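# Fork the loose switch onto the rack's yellow-taped rails

## Task

Carry the already unscrewed switch with the fork and slide it all the way into the rack on the rail pair marked with yellow tape. The rack is loose. It must never tilt more than a little, which would fail the task, and it must finish at its original position.

## Robot and tools

Robot: one six-joint arm (shoulder pan, shoulder lift, elbow, wrist 1, wrist 2, wrist 3) whose root sits at (0, 0, +0.094) m in the scene frame, slightly tilted. It carries a rigid steel lifting fork with no motor and no sensor. No call has a number for the tool, and no result reads it. A load stays on only through the fork's shape, gravity and friction.

Frame: everything uses the scene frame. Its origin is on the table top under the arm's base, +z is up, and +y points left when looking along +x. Hand poses, velocities and targets are given in it. Offsets run along its axes, and rotations in an offset turn about the Hand target's position.

Fork geometry: two flat blades, each 240 mm long, 30 mm wide and 8 mm thick, with 110 mm between them, point along the tool point's -y axis. The tool point (end_effector_position) lies in the gap between the blades, halfway along them, on the load-bearing plane. The blade tips are 120 mm from it toward tool -y, and the upright back legs are 120 mm toward tool +y. Load faces look along tool -z, so the blades are level when tool +z points straight down. If the blades dip toward their tips, the load slides off. A block sticks out about 10 cm from the last joint's axis toward the fork's -y and turns with it. A heavy load makes the tool point sag below its target and tilt. Compare the reported pose with the one you sent and send a corrected one.

execute_actions(actions, cameras): actions is a list of actions for the single arm. Each action is up to 15 rows, one per 1/30 s step. If there are fewer than 15 rows, the last row is held for the remaining steps. A row is 6 numbers in [-1, 1]: dx, dy, dz, rx, ry, rz. Each row is an offset from the Hand target as it stood when that action began, not from the previous row. The next action starts from the new Hand target, so repeating an offset keeps moving. Scale: 1.0 is 0.6 m or 180 degrees. rx, ry, rz form one rotation vector. If the length of dx, dy, dz exceeds 1.0, it may be shortened along its line. An empty actions list returns camera images and the full state, including the scene number.

cameras: names from cam_head_left, cam_head_right, cam_wrist (all 672x504). ["all"] means every camera and [] means none. If left out, you get images only for an empty actions list. An unknown name invalidates the call.

move(target, speed, blend, blocking, cameras): target is one 6-number row, or a list of up to 15 rows. The rows use the same scale and axes as above, and every row is an offset from the same starting Hand target. The tool point follows a straight path and turns the short way. speed is the top path speed in m/s, from 0.002 to 3.2 (default 0.25), with turning capped at twice that in rad/s. You can give one value or one per target. blend is in metres and rounds the corners at intermediate targets. 0 means stop at each one. blocking=false returns after about 0.5 s while the motion continues. The path does not slow down for obstacles, and the arm can lag or overshoot, more so when fast or stretched out. The result adds a move: line with the outcome (done = settled within 3 mm and 2 degrees; off_target, moving, held, fault) and any limits that acted (paced = the pose was clipped, held = steps were withheld). Neither done nor off_target tells you whether the fork is touching something.

wait(seconds 0 to 10): lets the scene run while holding the last command. stop(): brakes a running move, which needs some distance. zoom_image(camera, region [x0, y0, x1, y1]): region is in pixels of that camera's latest image, at most 504 by 504. read_manual(section "licences"): licence text only. finished_scene(scene): ends the current scene for good; pass its number.

Controller behaviour: each step, the commanded orientation is clipped to within 32 degrees of the measured one. Position takes priority over orientation. The Hand target in a result is your last command after clipping, and the next offsets count from it. The tool often stops short of it. Waiting does not close that gap, so send the remaining distance as a new offset. Commands are smoothed and followed about 0.15 s late. Joint target speeds are capped at 2.09, 2.09, 2.62, 3.14, 3.14 and 3.14 rad/s, with all joints scaled together. Near the first joint's axis, a small tool motion can swing the whole arm. Don't route paths close to the base, as this can flip the shoulder posture.

Results: end_effector_position is in m, end_effector_quat_wxyz gives orientation, and velocities are in m/s and rad/s. The printed pose can be off by a few cm, more at long reach. Joint torques are the total drive output in joint order, arm weight included, with an offset, noise and drift. Positive means toward a larger joint angle. "within noise" means the joints are at rest.

Faults: the arm freezes for 10 s if contact torque reaches 293, 293, 133, 49.8, 49.8 or 49.8 N m (pan to wrist 3; a held load counts as contact). It also freezes if the outside force on the arm, tool or load reaches about 150 N (plus or minus 25). The arm is stiff, so even a target slightly beyond a firm contact can fault. To stop pushing, command the target back past the tool point. If a joint is at its limit, turn it back in steps of less than half a turn. Heat builds up when holding loads, stretching out or pushing against something. A MOTOR HOT line appears at 70 °C, and at 85 °C the brakes lock for 30 to 60 s or more.

Avoid: tilting or shifting the loose rack, dropping or flinging the switch, letting anything leave the table, fast impacts and hard pushes. Loose objects may get brief random nudges. Camera calibration lines (K, distortion, T_world_to_cam) are given per camera. The fixed cameras may be off by about 2 degrees and 9 mm. The wrist camera's pose is computed from the joint readings and can lag while the arm moves.

Each tool is called after ">>>" as name(argument=value, ...) on one line, values as JSON.

## Session

>>> execute_actions(actions=[])

Scene clock: 0.00 s.
end_effector_position=(+0.6600, +0.2529, +0.3169) end_effector_quat_wxyz=(+0.049, +0.971, +0.235, +0.002)
Joint positions: [3.144 -1.402 1.911 -2.097 -1.658 1.049]
Joint velocities: within noise
Joint torques (N m): no reading
Hand target: +0.6600, +0.2529, +0.3169; +0.049, +0.971, +0.235, +0.002

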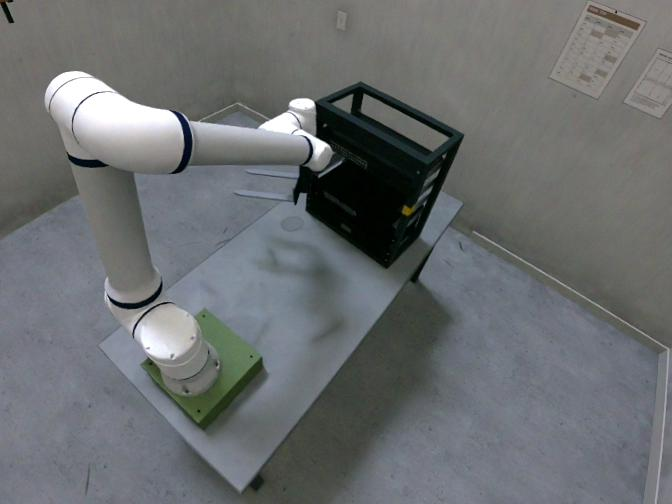

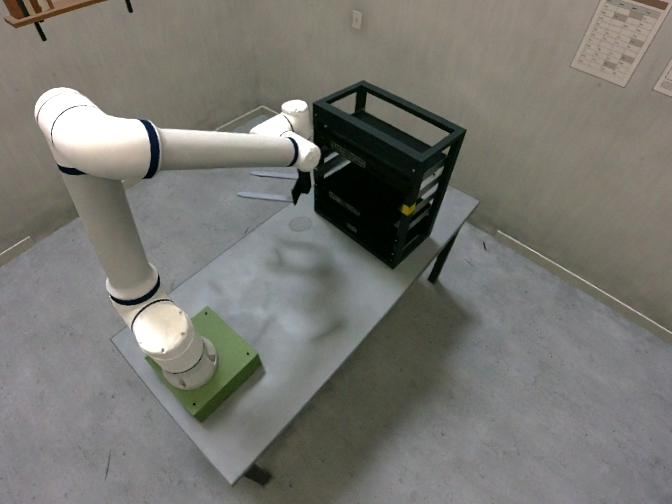

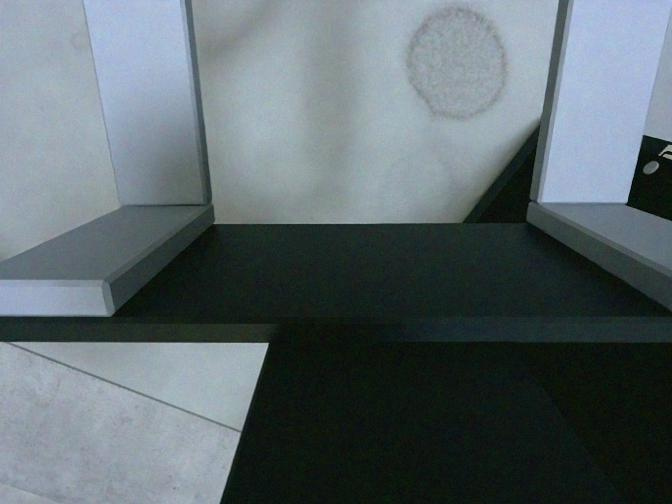

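>>> zoom_image(camera="cam_head_left", region=[270, 70, 480, 280])

>>> zoom_image(camera="cam_head_right", region=[280, 70, 490, 280])

>>> zoom_image(camera="cam_wrist", region=[0, 0, 504, 504])

Scaled by 2.400.

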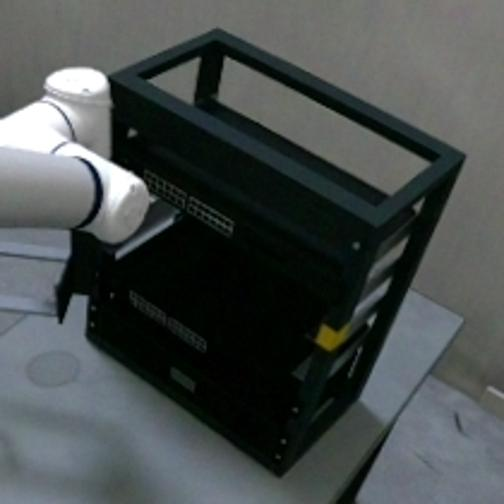

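Scaled by 2.400.

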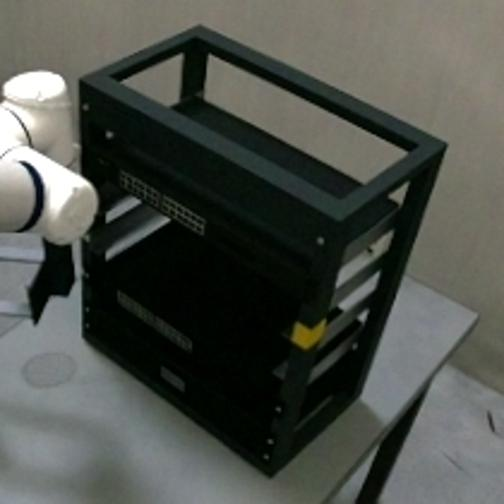

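Scaled by 1.000.

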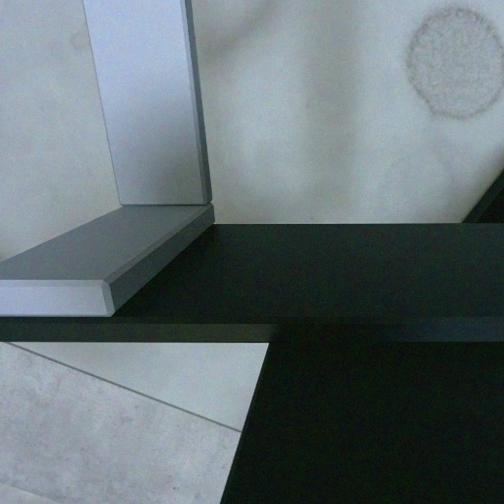

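>>> zoom_image(camera="cam_head_right", region=[310, 100, 450, 205])

>>> zoom_image(camera="cam_head_right", region=[310, 170, 450, 275])

Scaled by 3.600.

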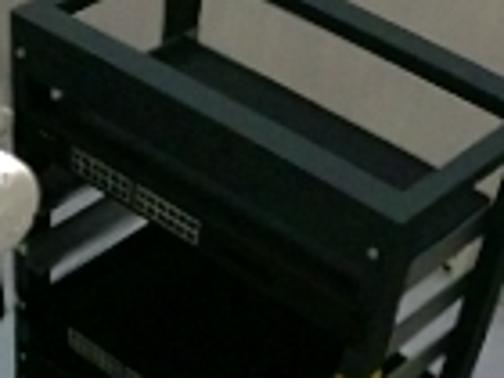

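Scaled by 3.600.

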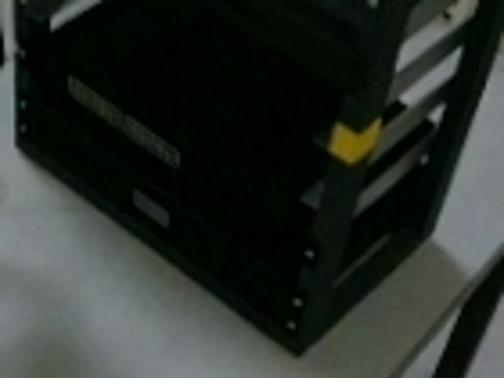

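>>> move(target=[0.033, -0.255, 0.388, 0.520, -0.323, -0.477], speed=0.4, cameras=["all"])

Scene clock: 85.07 s.
end_effector_position=(+0.6798, +0.0999, +0.5497) end_effector_quat_wxyz=(+0.501, -0.500, +0.499, -0.500)
Joint positions: [2.973 -1.124 2.534 -4.539 -1.354 3.145]
Joint torques (N m): [12.35 -45.85 -36.07 -9.85 -2.16 3.31]
Hand target: +0.6798, +0.0999, +0.5497; +0.501, -0.500, +0.499, -0.500
Off the commanded pose: 0.000 m, 0 deg.
move: done
camera_calibration:
cam_wrist: T_world_to_cam=[[0.0291314, -0.999494, -0.0127771, 0.0965896], [-0.345668, 0.00192057, -0.938355, 0.621902], [0.937904, 0.0317523, -0.345438, -0.356516], [0, 0, 0, 1]] pos_world=[0.546536, 0.106667, 0.461645]

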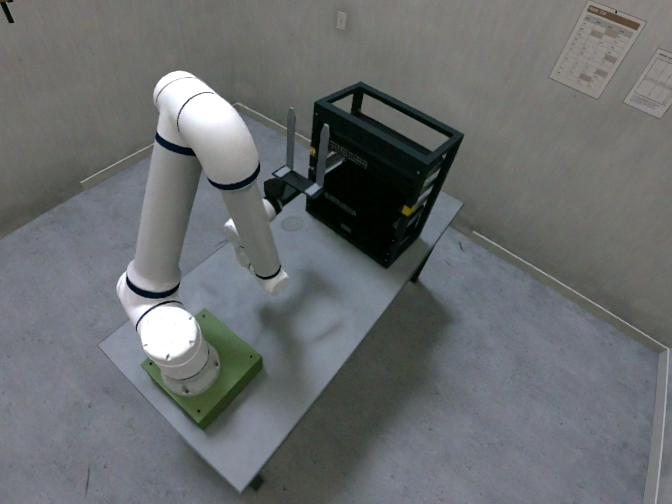

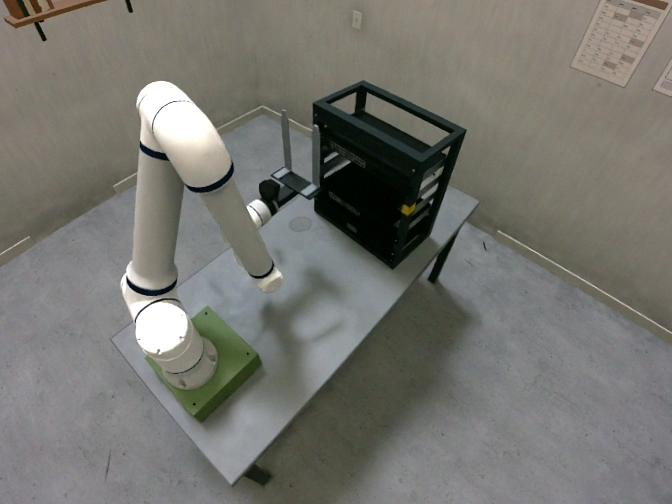

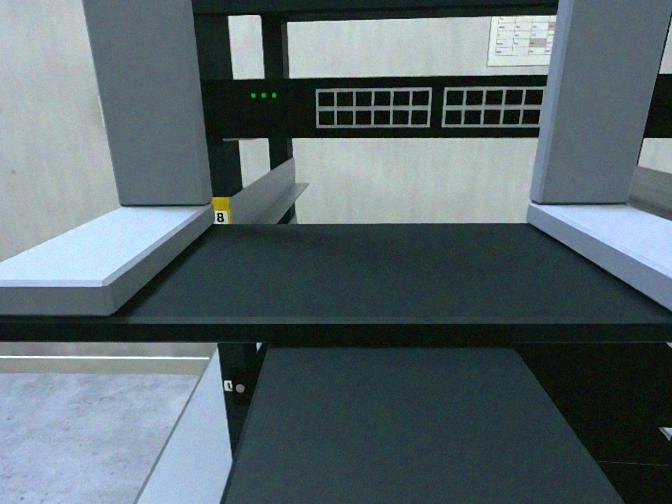

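>>> move(target=[0.0, 0.12, -0.03, 0, 0, 0], speed=0.3, cameras=["cam_wrist"])

>>> zoom_image(camera="cam_wrist", region=[180, 0, 560, 230])

>>> move(target=[0.0, -0.04, -0.23, 0, 0, 0], speed=0.3, cameras=["cam_wrist"])

>>> zoom_image(camera="cam_wrist", region=[180, 0, 560, 230])

>>> move(target=[0.0, -0.32, 0.0, 0, 0, 0], speed=0.3, cameras=["cam_wrist"])

>>> zoom_image(camera="cam_wrist", region=[180, 0, 560, 230])

>>> move(target=[0.0, -0.16, 0.0, 0, 0, 0], speed=0.3, cameras=["cam_wrist"])

>>> zoom_image(camera="cam_wrist", region=[180, 0, 560, 230])

Scene clock: 95.40 s.
end_effector_position=(+0.6798, +0.1718, +0.5317) end_effector_quat_wxyz=(+0.501, -0.500, +0.499, -0.500)
Joint positions: [3.166 -1.066 2.487 -4.551 -1.547 3.148]
Joint torques (N m): [8.09 -51.43 -35.32 -4.84 -2.51 3.46]
Hand target: +0.6798, +0.1719, +0.5317; +0.501, -0.500, +0.499, -0.500
Off the commanded pose: 0.000 m, 0 deg.
move: done
camera_calibration:
cam_wrist: T_world_to_cam=[[0.028972, -0.999497, -0.0129294, 0.168478], [-0.345583, 0.00212161, -0.938386, 0.604803], [0.937941, 0.0316551, -0.345348, -0.365062], [0, 0, 0, 1]] pos_world=[0.546535, 0.178667, 0.443644]
Images, in order (width x height): cam_wrist 672x504.

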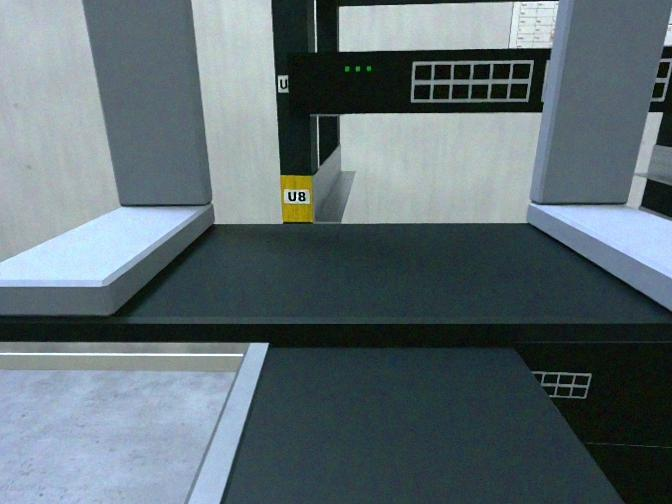

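Scaled by 1.326.

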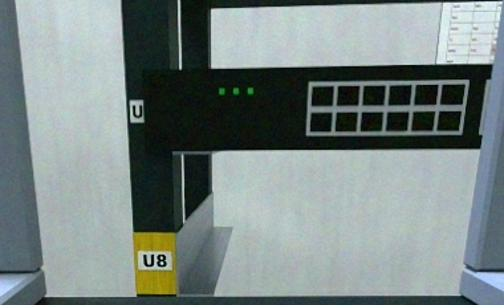

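Scene clock: 96.63 s.
end_effector_position=(+0.6798, +0.1479, +0.3938) end_effector_quat_wxyz=(+0.501, -0.500, +0.499, -0.500)
Joint positions: [3.106 -0.704 2.446 -4.872 -1.486 3.147]
Joint torques (N m): [-21.24 -64.53 -9.77 -9.94 1.62 -2.25]
Hand target: +0.6798, +0.1479, +0.3937; +0.501, -0.500, +0.499, -0.500
Off the commanded pose: 0.000 m, 0 deg.
move: done
camera_calibration:
cam_wrist: T_world_to_cam=[[0.0288761, -0.9995, -0.0128984, 0.142851], [-0.345671, 0.00212264, -0.938353, 0.475489], [0.937911, 0.0315545, -0.345437, -0.411869], [0, 0, 0, 1]] pos_world=[0.546535, 0.154767, 0.305744]
Images, in order (width x height): cam_wrist 672x504.

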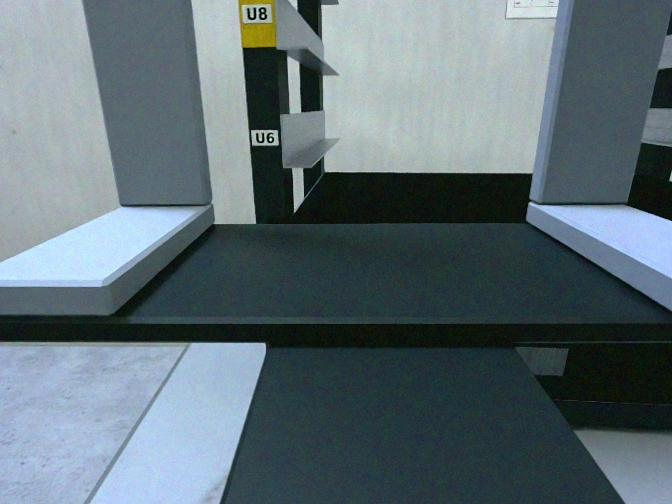

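Scaled by 1.326.

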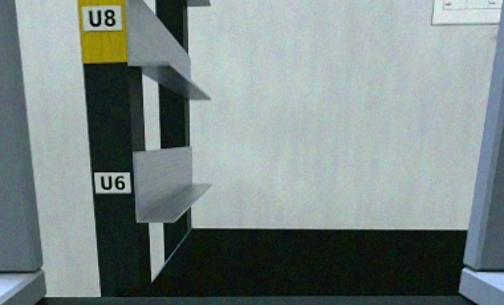

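Scene clock: 98.07 s.
end_effector_position=(+0.6798, -0.0440, +0.3937) end_effector_quat_wxyz=(+0.501, -0.500, +0.499, -0.500)
Joint positions: [2.596 -0.686 2.49 -4.931 -0.977 3.14]
Joint torques (N m): [-20.75 -87.26 -2.97 -3.58 1.79 -2.33]
Hand target: +0.6798, -0.0441, +0.3937; +0.501, -0.500, +0.499, -0.500
Off the commanded pose: 0.000 m, 0 deg.
move: done
camera_calibration:
cam_wrist: T_world_to_cam=[[0.0288443, -0.9995, -0.0129901, -0.0489088], [-0.345584, 0.00222265, -0.938385, 0.475768], [0.937944, 0.0315562, -0.345347, -0.405894], [0, 0, 0, 1]] pos_world=[0.546535, -0.0371334, 0.305644]
Images, in order (width x height): cam_wrist 672x504.

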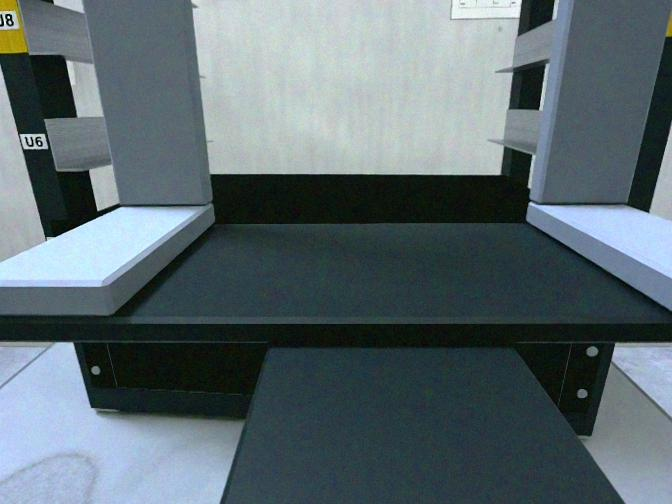

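Scaled by 1.326.

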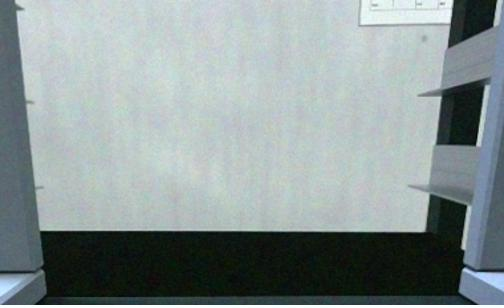

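Scene clock: 99.13 s.
end_effector_position=(+0.6798, -0.1399, +0.3937) end_effector_quat_wxyz=(+0.501, -0.500, +0.499, -0.500)
Joint positions: [2.39 -0.698 2.449 -4.876 -0.771 3.136]
Joint torques (N m): [-22.81 -90.02 -5.74 -2.49 1.74 -2.05]
Hand target: +0.6798, -0.1401, +0.3937; +0.501, -0.500, +0.499, -0.500
Off the commanded pose: 0.000 m, 0 deg.
move: done
camera_calibration:
cam_wrist: T_world_to_cam=[[0.0288778, -0.9995, -0.0128959, -0.144808], [-0.345583, 0.00212268, -0.938386, 0.475968], [0.937944, 0.0315551, -0.345349, -0.402867], [0, 0, 0, 1]] pos_world=[0.546535, -0.133033, 0.305644]
Images, in order (width x height): cam_wrist 672x504.

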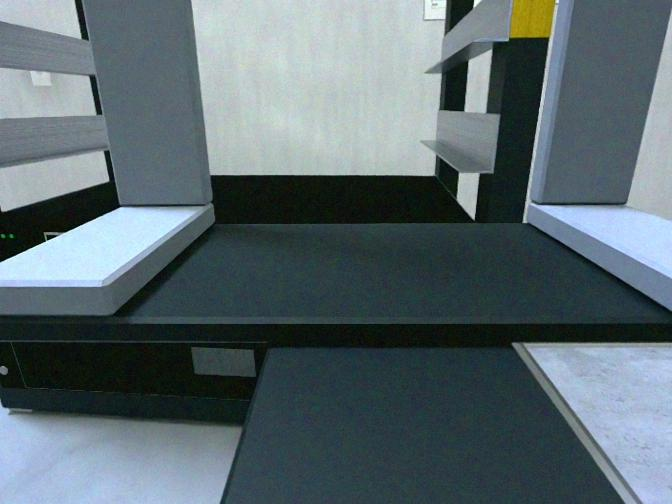

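Scaled by 1.326.

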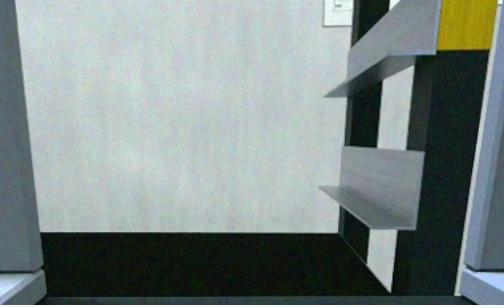

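>>> move(target=[0.0, -0.03, 0.22, 0, 0, 0], speed=0.3, cameras=["cam_wrist", "cam_head_left", "cam_head_right"])

>>> zoom_image(camera="cam_wrist", region=[180, 0, 560, 230])

>>> zoom_image(camera="cam_head_left", region=[300, 70, 470, 280])

>>> zoom_image(camera="cam_head_right", region=[300, 70, 470, 280])

Scene clock: 140.13 s.
end_effector_position=(+0.6798, -0.1581, +0.5256) end_effector_quat_wxyz=(+0.501, -0.500, +0.499, -0.500)
Joint positions: [2.358 -1.045 2.494 -4.573 -0.739 3.135]
Joint torques (N m): [-21.55 -78.57 -5.01 -2.19 1.76 -2.03]
Hand target: +0.6798, -0.1581, +0.5257; +0.501, -0.500, +0.499, -0.500
Off the commanded pose: 0.000 m, 0 deg.
move: done
camera_calibration:
cam_wrist: T_world_to_cam=[[0.0288786, -0.9995, -0.0128937, -0.161299], [-0.345583, 0.00212034, -0.938386, 0.599779], [0.937944, 0.0315551, -0.345349, -0.356741], [0, 0, 0, 1]] pos_world=[0.546535, -0.151233, 0.437544]

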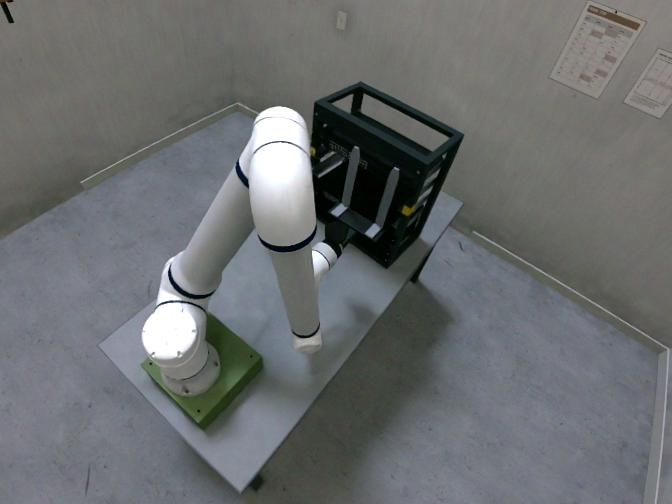

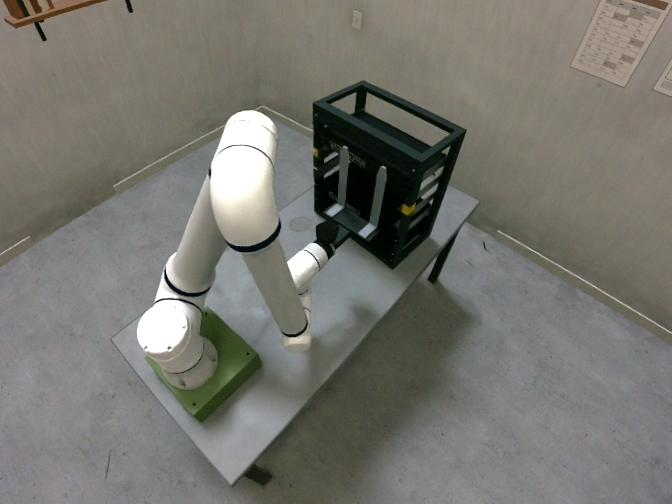

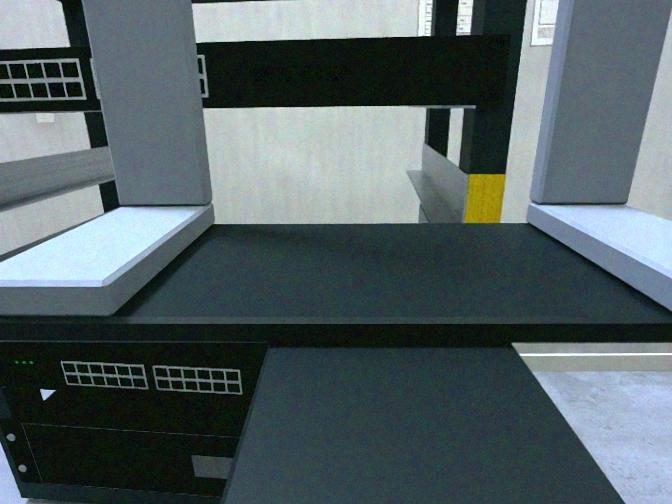

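Scaled by 1.326.

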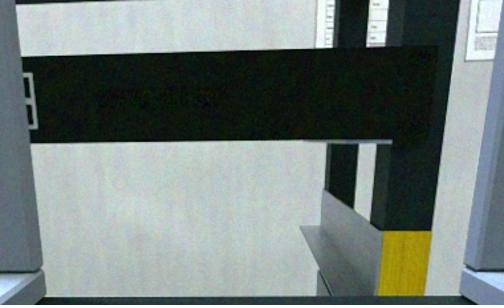

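Scaled by 2.400.

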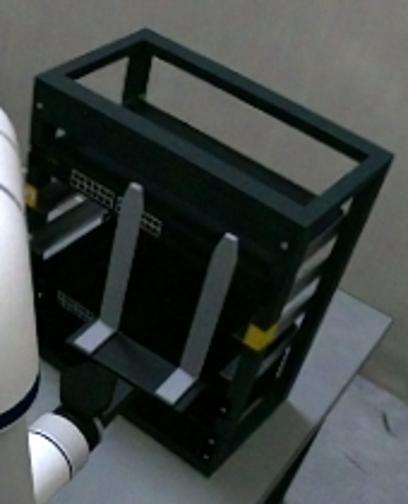

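Scaled by 2.400.

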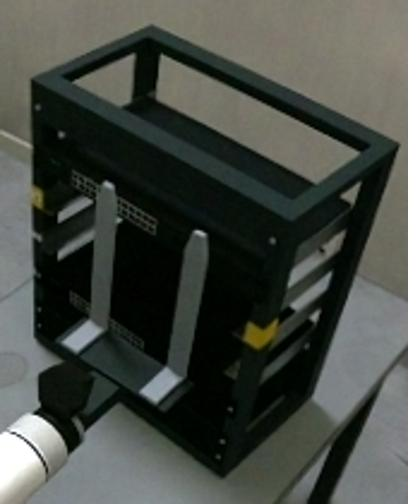

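>>> move(target=[0.033, 0.238, -0.2095, 0.0131, 0.4999, -0.0131], speed=0.4, cameras=["all"])

>>> zoom_image(camera="cam_head_left", region=[270, 70, 480, 280])

>>> zoom_image(camera="cam_head_right", region=[270, 70, 480, 280])

Scene clock: 178.03 s.
end_effector_position=(+0.6996, -0.0153, +0.4000) end_effector_quat_wxyz=(-0.001, +0.688, -0.725, +0.000) end_effector_velocity=(-0.001, +0.000, +0.000) end_effector_angular_velocity=(+0.000, +0.004, +0.000)
Joint positions: [2.842 -1.773 2.13 -1.914 -1.566 2.848]
Joint velocities: [0.001 0.001 -0.002 0.005 -0.001 0.001]
Joint torques (N m): [9.78 -24.13 -97.42 -5.1 -1.9 3.3]
Hand target: +0.6996, -0.0153, +0.4000; -0.001, +0.688, -0.725, +0.000
Off the commanded pose: 0.000 m, 0 deg.
move: done
camera_calibration:
cam_wrist: T_world_to_cam=[[-0.0651738, -0.997456, -0.028864, 0.0513992], [-0.93707, 0.0512343, 0.345361, 0.389521], [-0.343004, 0.0495561, -0.938026, 0.710329], [0, 0, 0, 1]] pos_world=[0.612004, -0.00388951, 0.533266]

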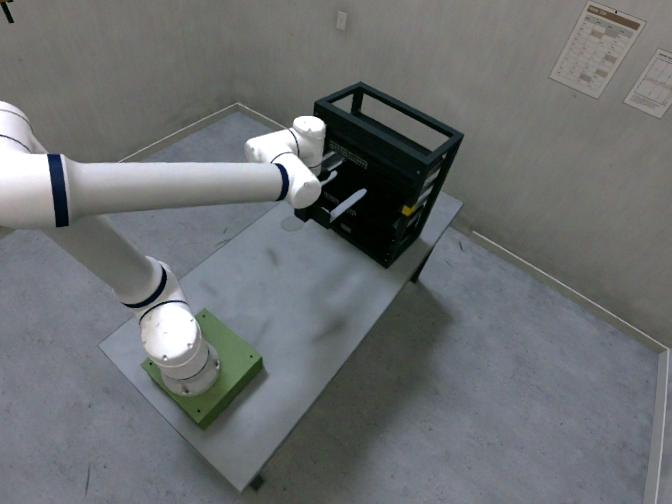

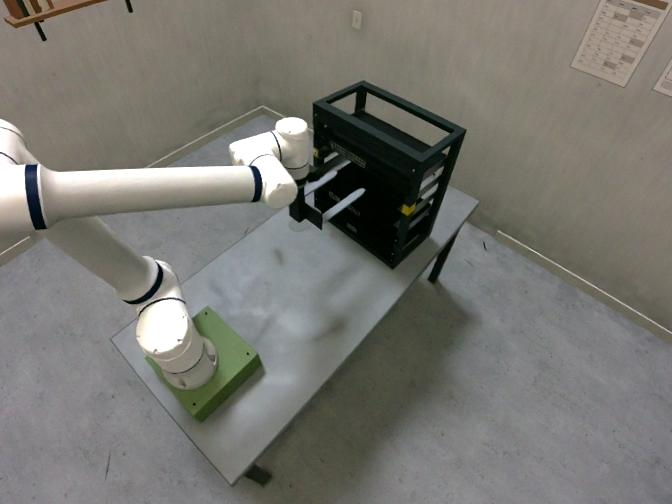

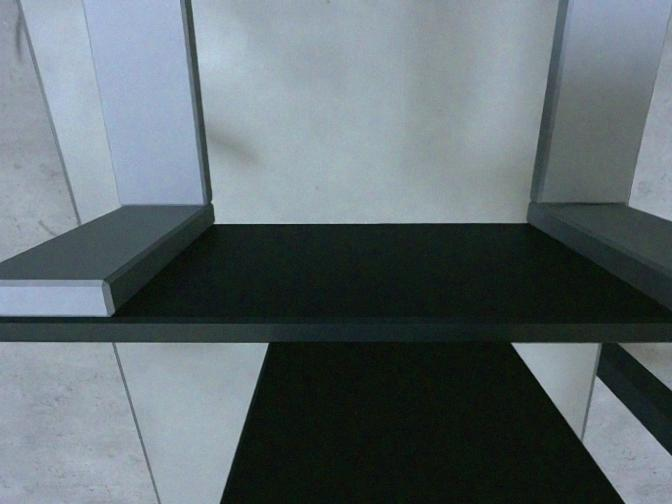

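Scaled by 2.400.

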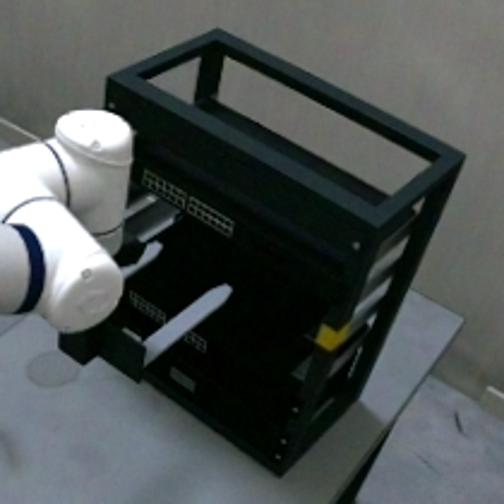

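Scaled by 2.400.

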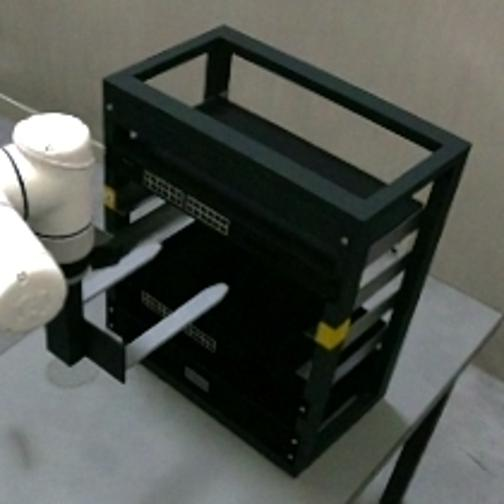

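>>> move(target=[0.2330, -0.0122, 0, 0, 0, 0], speed=0.15, cameras=["all"])

>>> zoom_image(camera="cam_head_right", region=[270, 70, 480, 280])

Scene clock: 195.57 s.
end_effector_position=(+0.8392, -0.0226, +0.4000) end_effector_quat_wxyz=(-0.001, +0.688, -0.725, +0.000)
Joint positions: [2.903 -1.526 1.909 -1.94 -1.566 2.909]
Joint torques (N m): [9.23 -49.88 -96.63 -5.13 -1.3 3.58]
Hand target: +0.8394, -0.0226, +0.4000; -0.001, +0.688, -0.725, +0.000
Off the commanded pose: 0.000 m, 0 deg.
move: done
camera_calibration:
cam_wrist: T_world_to_cam=[[-0.0652103, -0.997452, -0.0289392, 0.0532901], [-0.93696, 0.0512268, 0.345662, 0.520561], [-0.343299, 0.0496556, -0.937913, 0.758771], [0, 0, 0, 1]] pos_world=[0.751705, -0.0111897, 0.533265]

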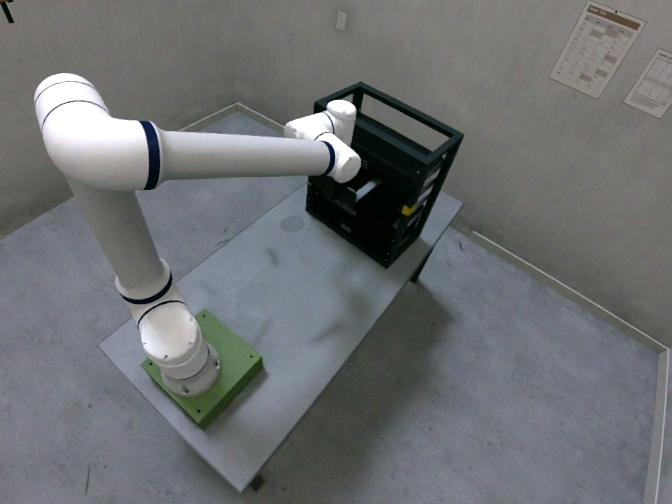

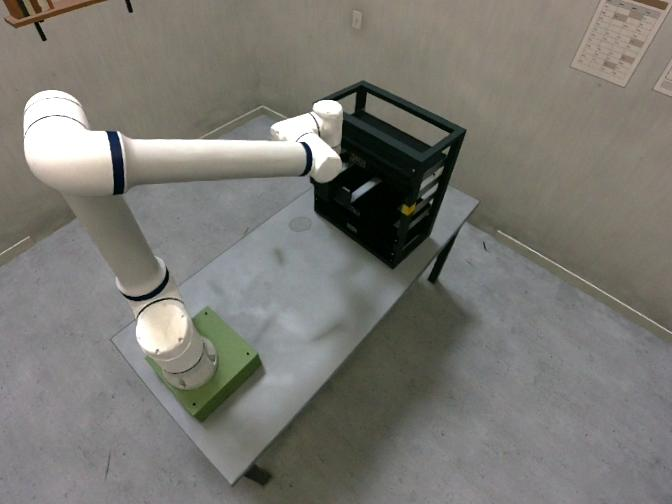

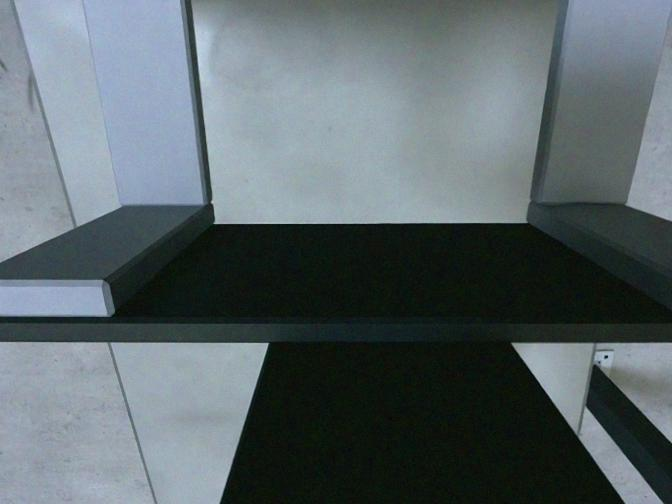

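Scaled by 2.400.

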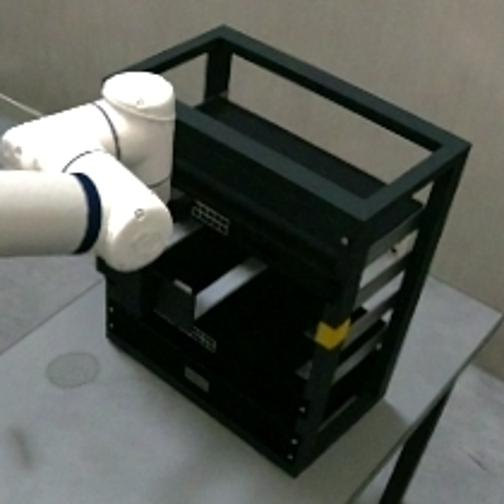

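>>> move(target=[0.0583, -0.0031, 0, 0, 0, 0], speed=0.1, cameras=["cam_wrist"])

Scene clock: 198.77 s.
end_effector_position=(+0.8741, -0.0245, +0.4000) end_effector_quat_wxyz=(-0.001, +0.688, -0.725, +0.000)
Joint positions: [2.914 -1.469 1.847 -1.936 -1.565 2.92]
Joint torques (N m): [9.13 -58.29 -96.52 -5.32 2.16 3.31]
Hand target: +0.8744, -0.0245, +0.4000; -0.001, +0.688, -0.725, +0.000
Off the commanded pose: 0.000 m, 0 deg.
move: done
camera_calibration:
cam_wrist: T_world_to_cam=[[-0.0652103, -0.997452, -0.0289392, 0.0536707], [-0.93696, 0.0512268, 0.345662, 0.553358], [-0.343299, 0.0496556, -0.937913, 0.770847], [0, 0, 0, 1]] pos_world=[0.786605, -0.0130897, 0.533265]
Images, in order (width x height): cam_wrist 672x504.

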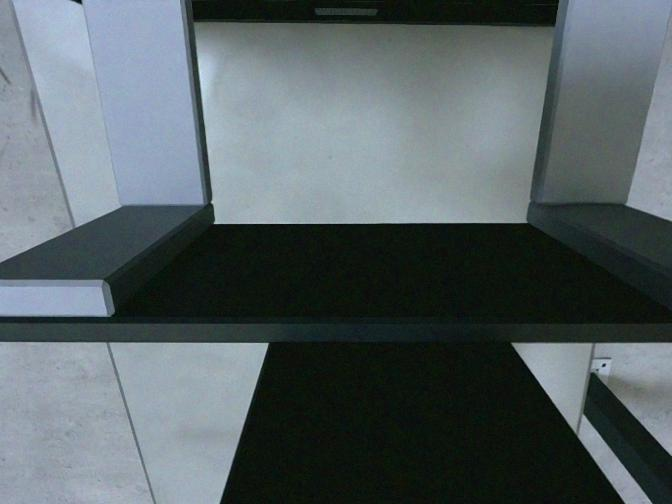

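>>> zoom_image(camera="cam_wrist", region=[190, 0, 380, 60])

>>> zoom_image(camera="cam_wrist", region=[370, 0, 560, 60])

>>> zoom_image(camera="cam_wrist", region=[180, 200, 380, 260])

>>> zoom_image(camera="cam_wrist", region=[360, 200, 560, 260])

Scaled by 2.653.

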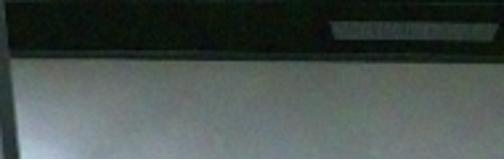

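Scaled by 2.653.

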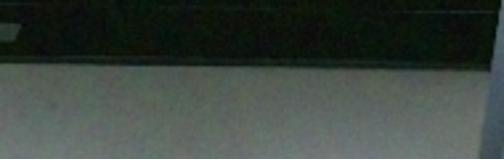

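Scaled by 2.520.

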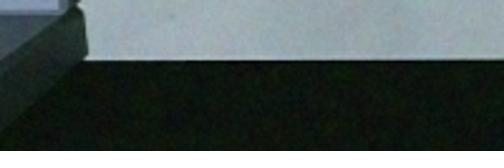

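Scaled by 2.520.

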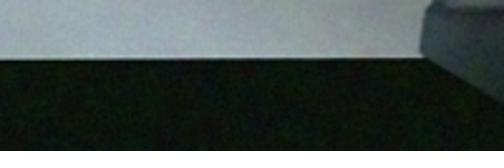

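>>> move(target=[0.0593, 0.0053, 0.0333, 0, 0, -0.0043], speed=0.1, cameras=["all"])

>>> zoom_image(camera="cam_head_left", region=[290, 70, 470, 220])

>>> zoom_image(camera="cam_head_right", region=[290, 70, 470, 220])

Scene clock: 226.40 s.
end_effector_position=(+0.9098, -0.0213, +0.4199) end_effector_quat_wxyz=(-0.001, +0.683, -0.730, +0.000)
Joint positions: [2.934 -1.422 1.758 -1.893 -1.565 2.953]
Joint torques (N m): [9.1 -64.83 -98.04 -5.2 -0.64 3.2]
Hand target: +0.9099, -0.0213, +0.4199; -0.001, +0.683, -0.730, +0.000
Off the commanded pose: 0.000 m, 0 deg.
move: done
camera_calibration:
cam_wrist: T_world_to_cam=[[-0.0786745, -0.996481, -0.0289295, 0.0720378], [-0.93618, 0.0638783, 0.345668, 0.579323], [-0.342603, 0.0542785, -0.937911, 0.801072], [0, 0, 0, 1]] pos_world=[0.822468, -0.00870298, 0.553165]

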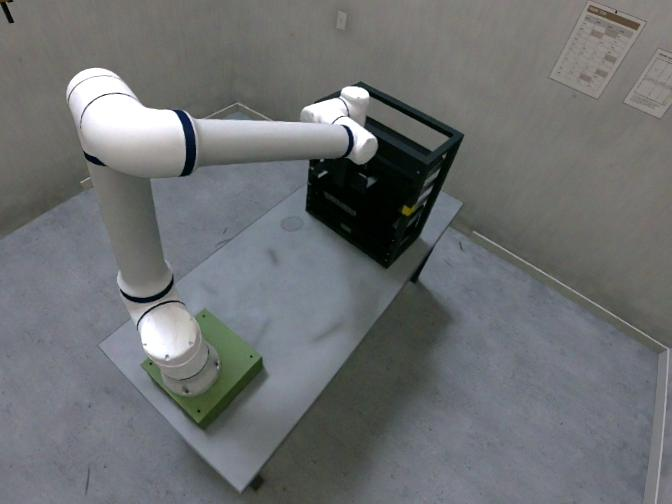

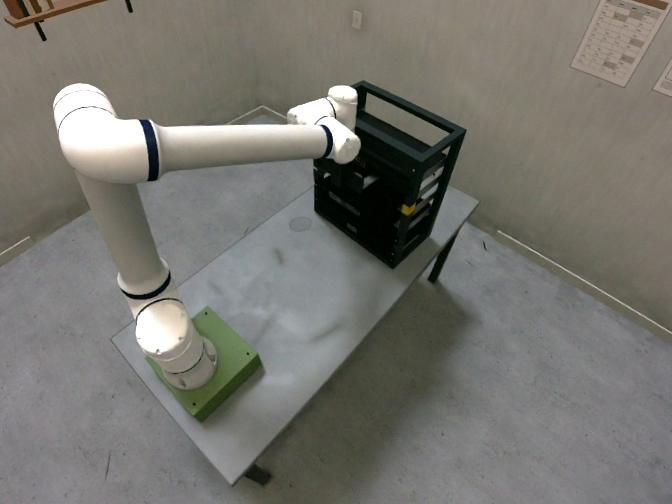

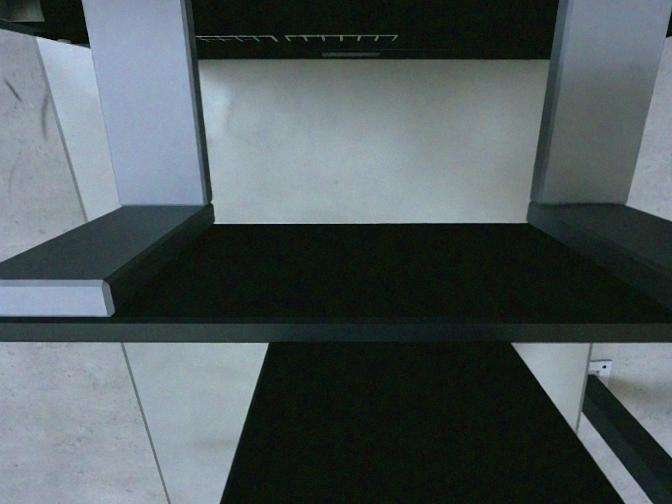

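Scaled by 2.800.

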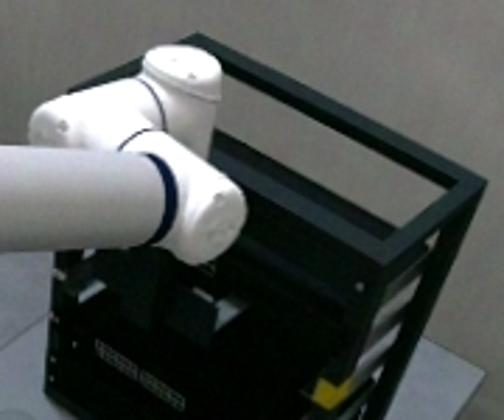

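Scaled by 2.800.

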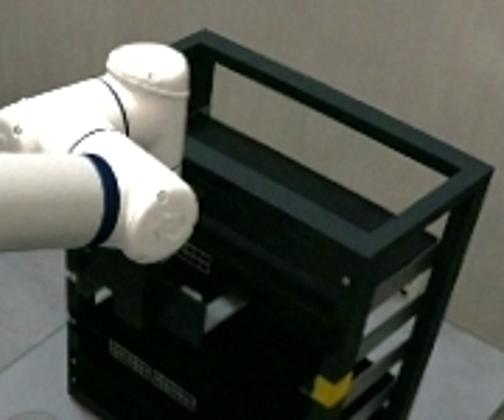

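>>> zoom_image(camera="cam_wrist", region=[190, 20, 380, 90])

>>> zoom_image(camera="cam_wrist", region=[370, 20, 560, 90])

Scaled by 2.653.

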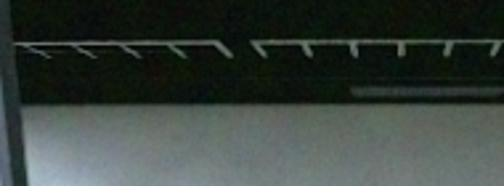

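Scaled by 2.653.

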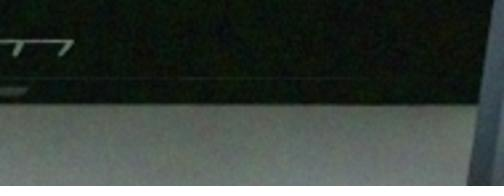

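>>> move(target=[0, 0, 0.0167, 0, 0, 0], speed=0.03)

>>> move(target=[0, 0, 0.005, 0, 0, 0], speed=0.02)

>>> move(target=[0, 0, 0.005, 0, 0, 0], speed=0.02, cameras=["cam_wrist"])

Scene clock: 234.03 s.
end_effector_position=(+0.9099, -0.0213, +0.4298) end_effector_quat_wxyz=(-0.001, +0.683, -0.730, +0.000)
Joint positions: [2.934 -1.427 1.745 -1.875 -1.565 2.953]
Joint torques (N m): [-1.05 -91.2 -99.08 -5.16 -1.19 0.74]
Hand target: +0.9099, -0.0213, +0.4300; -0.001, +0.683, -0.730, +0.000
Off the commanded pose: 0.000 m, 0 deg.
move: done

Scene clock: 234.73 s.
end_effector_position=(+0.9099, -0.0213, +0.4328) end_effector_quat_wxyz=(-0.001, +0.683, -0.730, +0.000)
Joint positions: [2.934 -1.428 1.741 -1.87 -1.565 2.953]
Joint torques (N m): [-12.32 -91.98 -99.01 -5.27 -1.17 -1.57]
Hand target: +0.9099, -0.0213, +0.4330; -0.001, +0.683, -0.730, +0.000
Off the commanded pose: 0.000 m, 0 deg.
move: done

Scene clock: 235.43 s.
end_effector_position=(+0.9099, -0.0213, +0.4358) end_effector_quat_wxyz=(-0.001, +0.683, -0.730, +0.000)
Joint positions: [2.934 -1.43 1.737 -1.864 -1.565 2.953]
Joint torques (N m): [-15.6 -90.49 -98.64 -5.37 -1.35 -1.52]
Hand target: +0.9099, -0.0213, +0.4360; -0.001, +0.683, -0.730, +0.000
Off the commanded pose: 0.000 m, 0 deg.
move: done
camera_calibration:
cam_wrist: T_world_to_cam=[[-0.0786745, -0.996481, -0.0289295, 0.0725056], [-0.93618, 0.0638783, 0.345668, 0.573921], [-0.342603, 0.0542785, -0.937911, 0.816019], [0, 0, 0, 1]] pos_world=[0.822568, -0.00870298, 0.569065]
Images, in order (width x height): cam_wrist 672x504.

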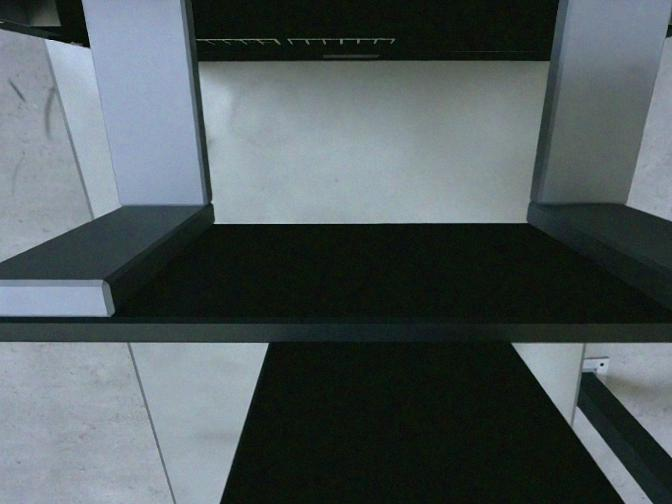

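>>> move(target=[0, 0, 0.005, 0, 0, 0], speed=0.02)

>>> move(target=[0, 0, 0.005, 0, 0, 0], speed=0.02, cameras=["all"])

>>> zoom_image(camera="cam_head_right", region=[290, 70, 470, 220])

Scene clock: 240.97 s.
end_effector_position=(+0.9099, -0.0213, +0.4387) end_effector_quat_wxyz=(-0.001, +0.683, -0.730, -0.001)
Joint positions: [2.934 -1.431 1.734 -1.859 -1.565 2.953]
Joint torques (N m): [-15.93 -98.3 -107.37 -6.74 -1.39 -1.39]
Hand target: +0.9099, -0.0213, +0.4390; -0.001, +0.683, -0.730, +0.000
Off the commanded pose: 0.000 m, 0 deg.
move: done

Scene clock: 241.67 s.
end_effector_position=(+0.9099, -0.0213, +0.4417) end_effector_quat_wxyz=(-0.001, +0.683, -0.730, -0.001)
Joint positions: [2.934 -1.433 1.73 -1.854 -1.565 2.953]
Joint torques (N m): [-16.02 -120.1 -132.27 -14.99 3.08 -1.54]
Hand target: +0.9099, -0.0213, +0.4420; -0.001, +0.683, -0.730, +0.000
Off the commanded pose: 0.000 m, 0 deg.
move: done
camera_calibration:
cam_wrist: T_world_to_cam=[[-0.0787754, -0.996474, -0.0288716, 0.072726], [-0.936063, 0.0639757, 0.345966, 0.571615], [-0.342899, 0.0542792, -0.937803, 0.821734], [0, 0, 0, 1]] pos_world=[0.822569, -0.00870302, 0.574965]

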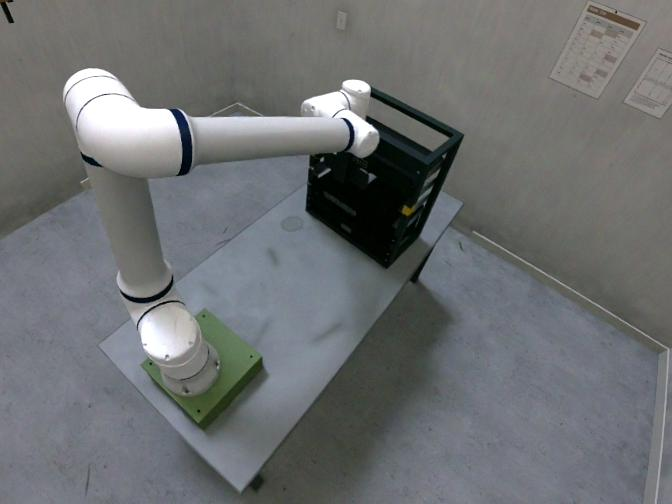

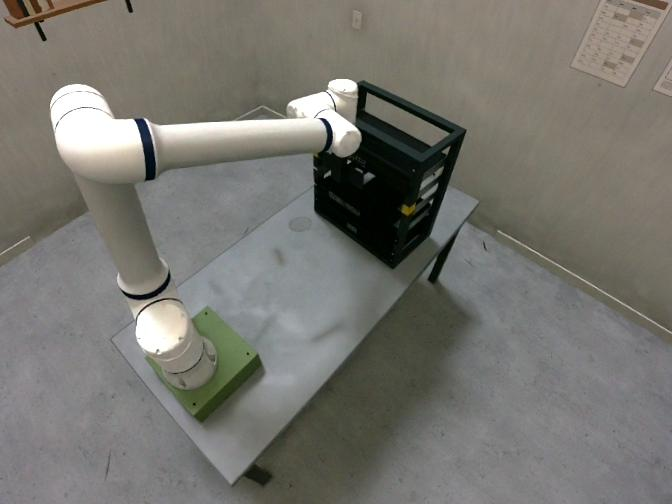

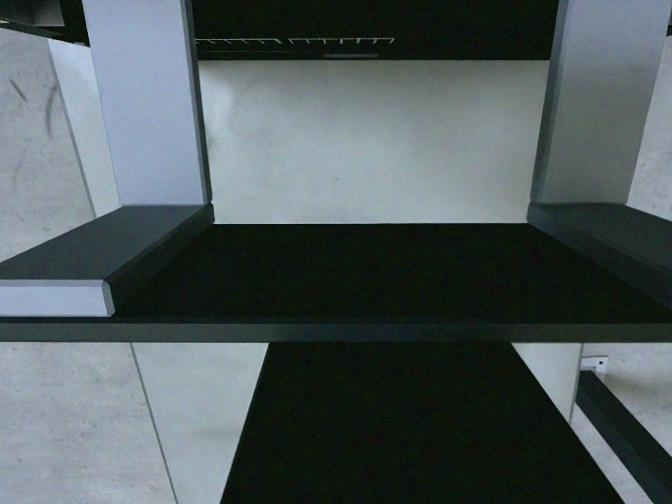

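Scaled by 2.800.

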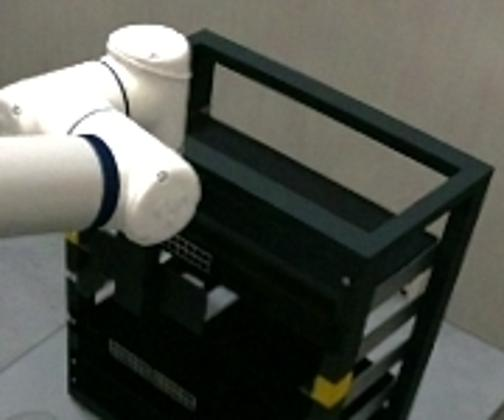

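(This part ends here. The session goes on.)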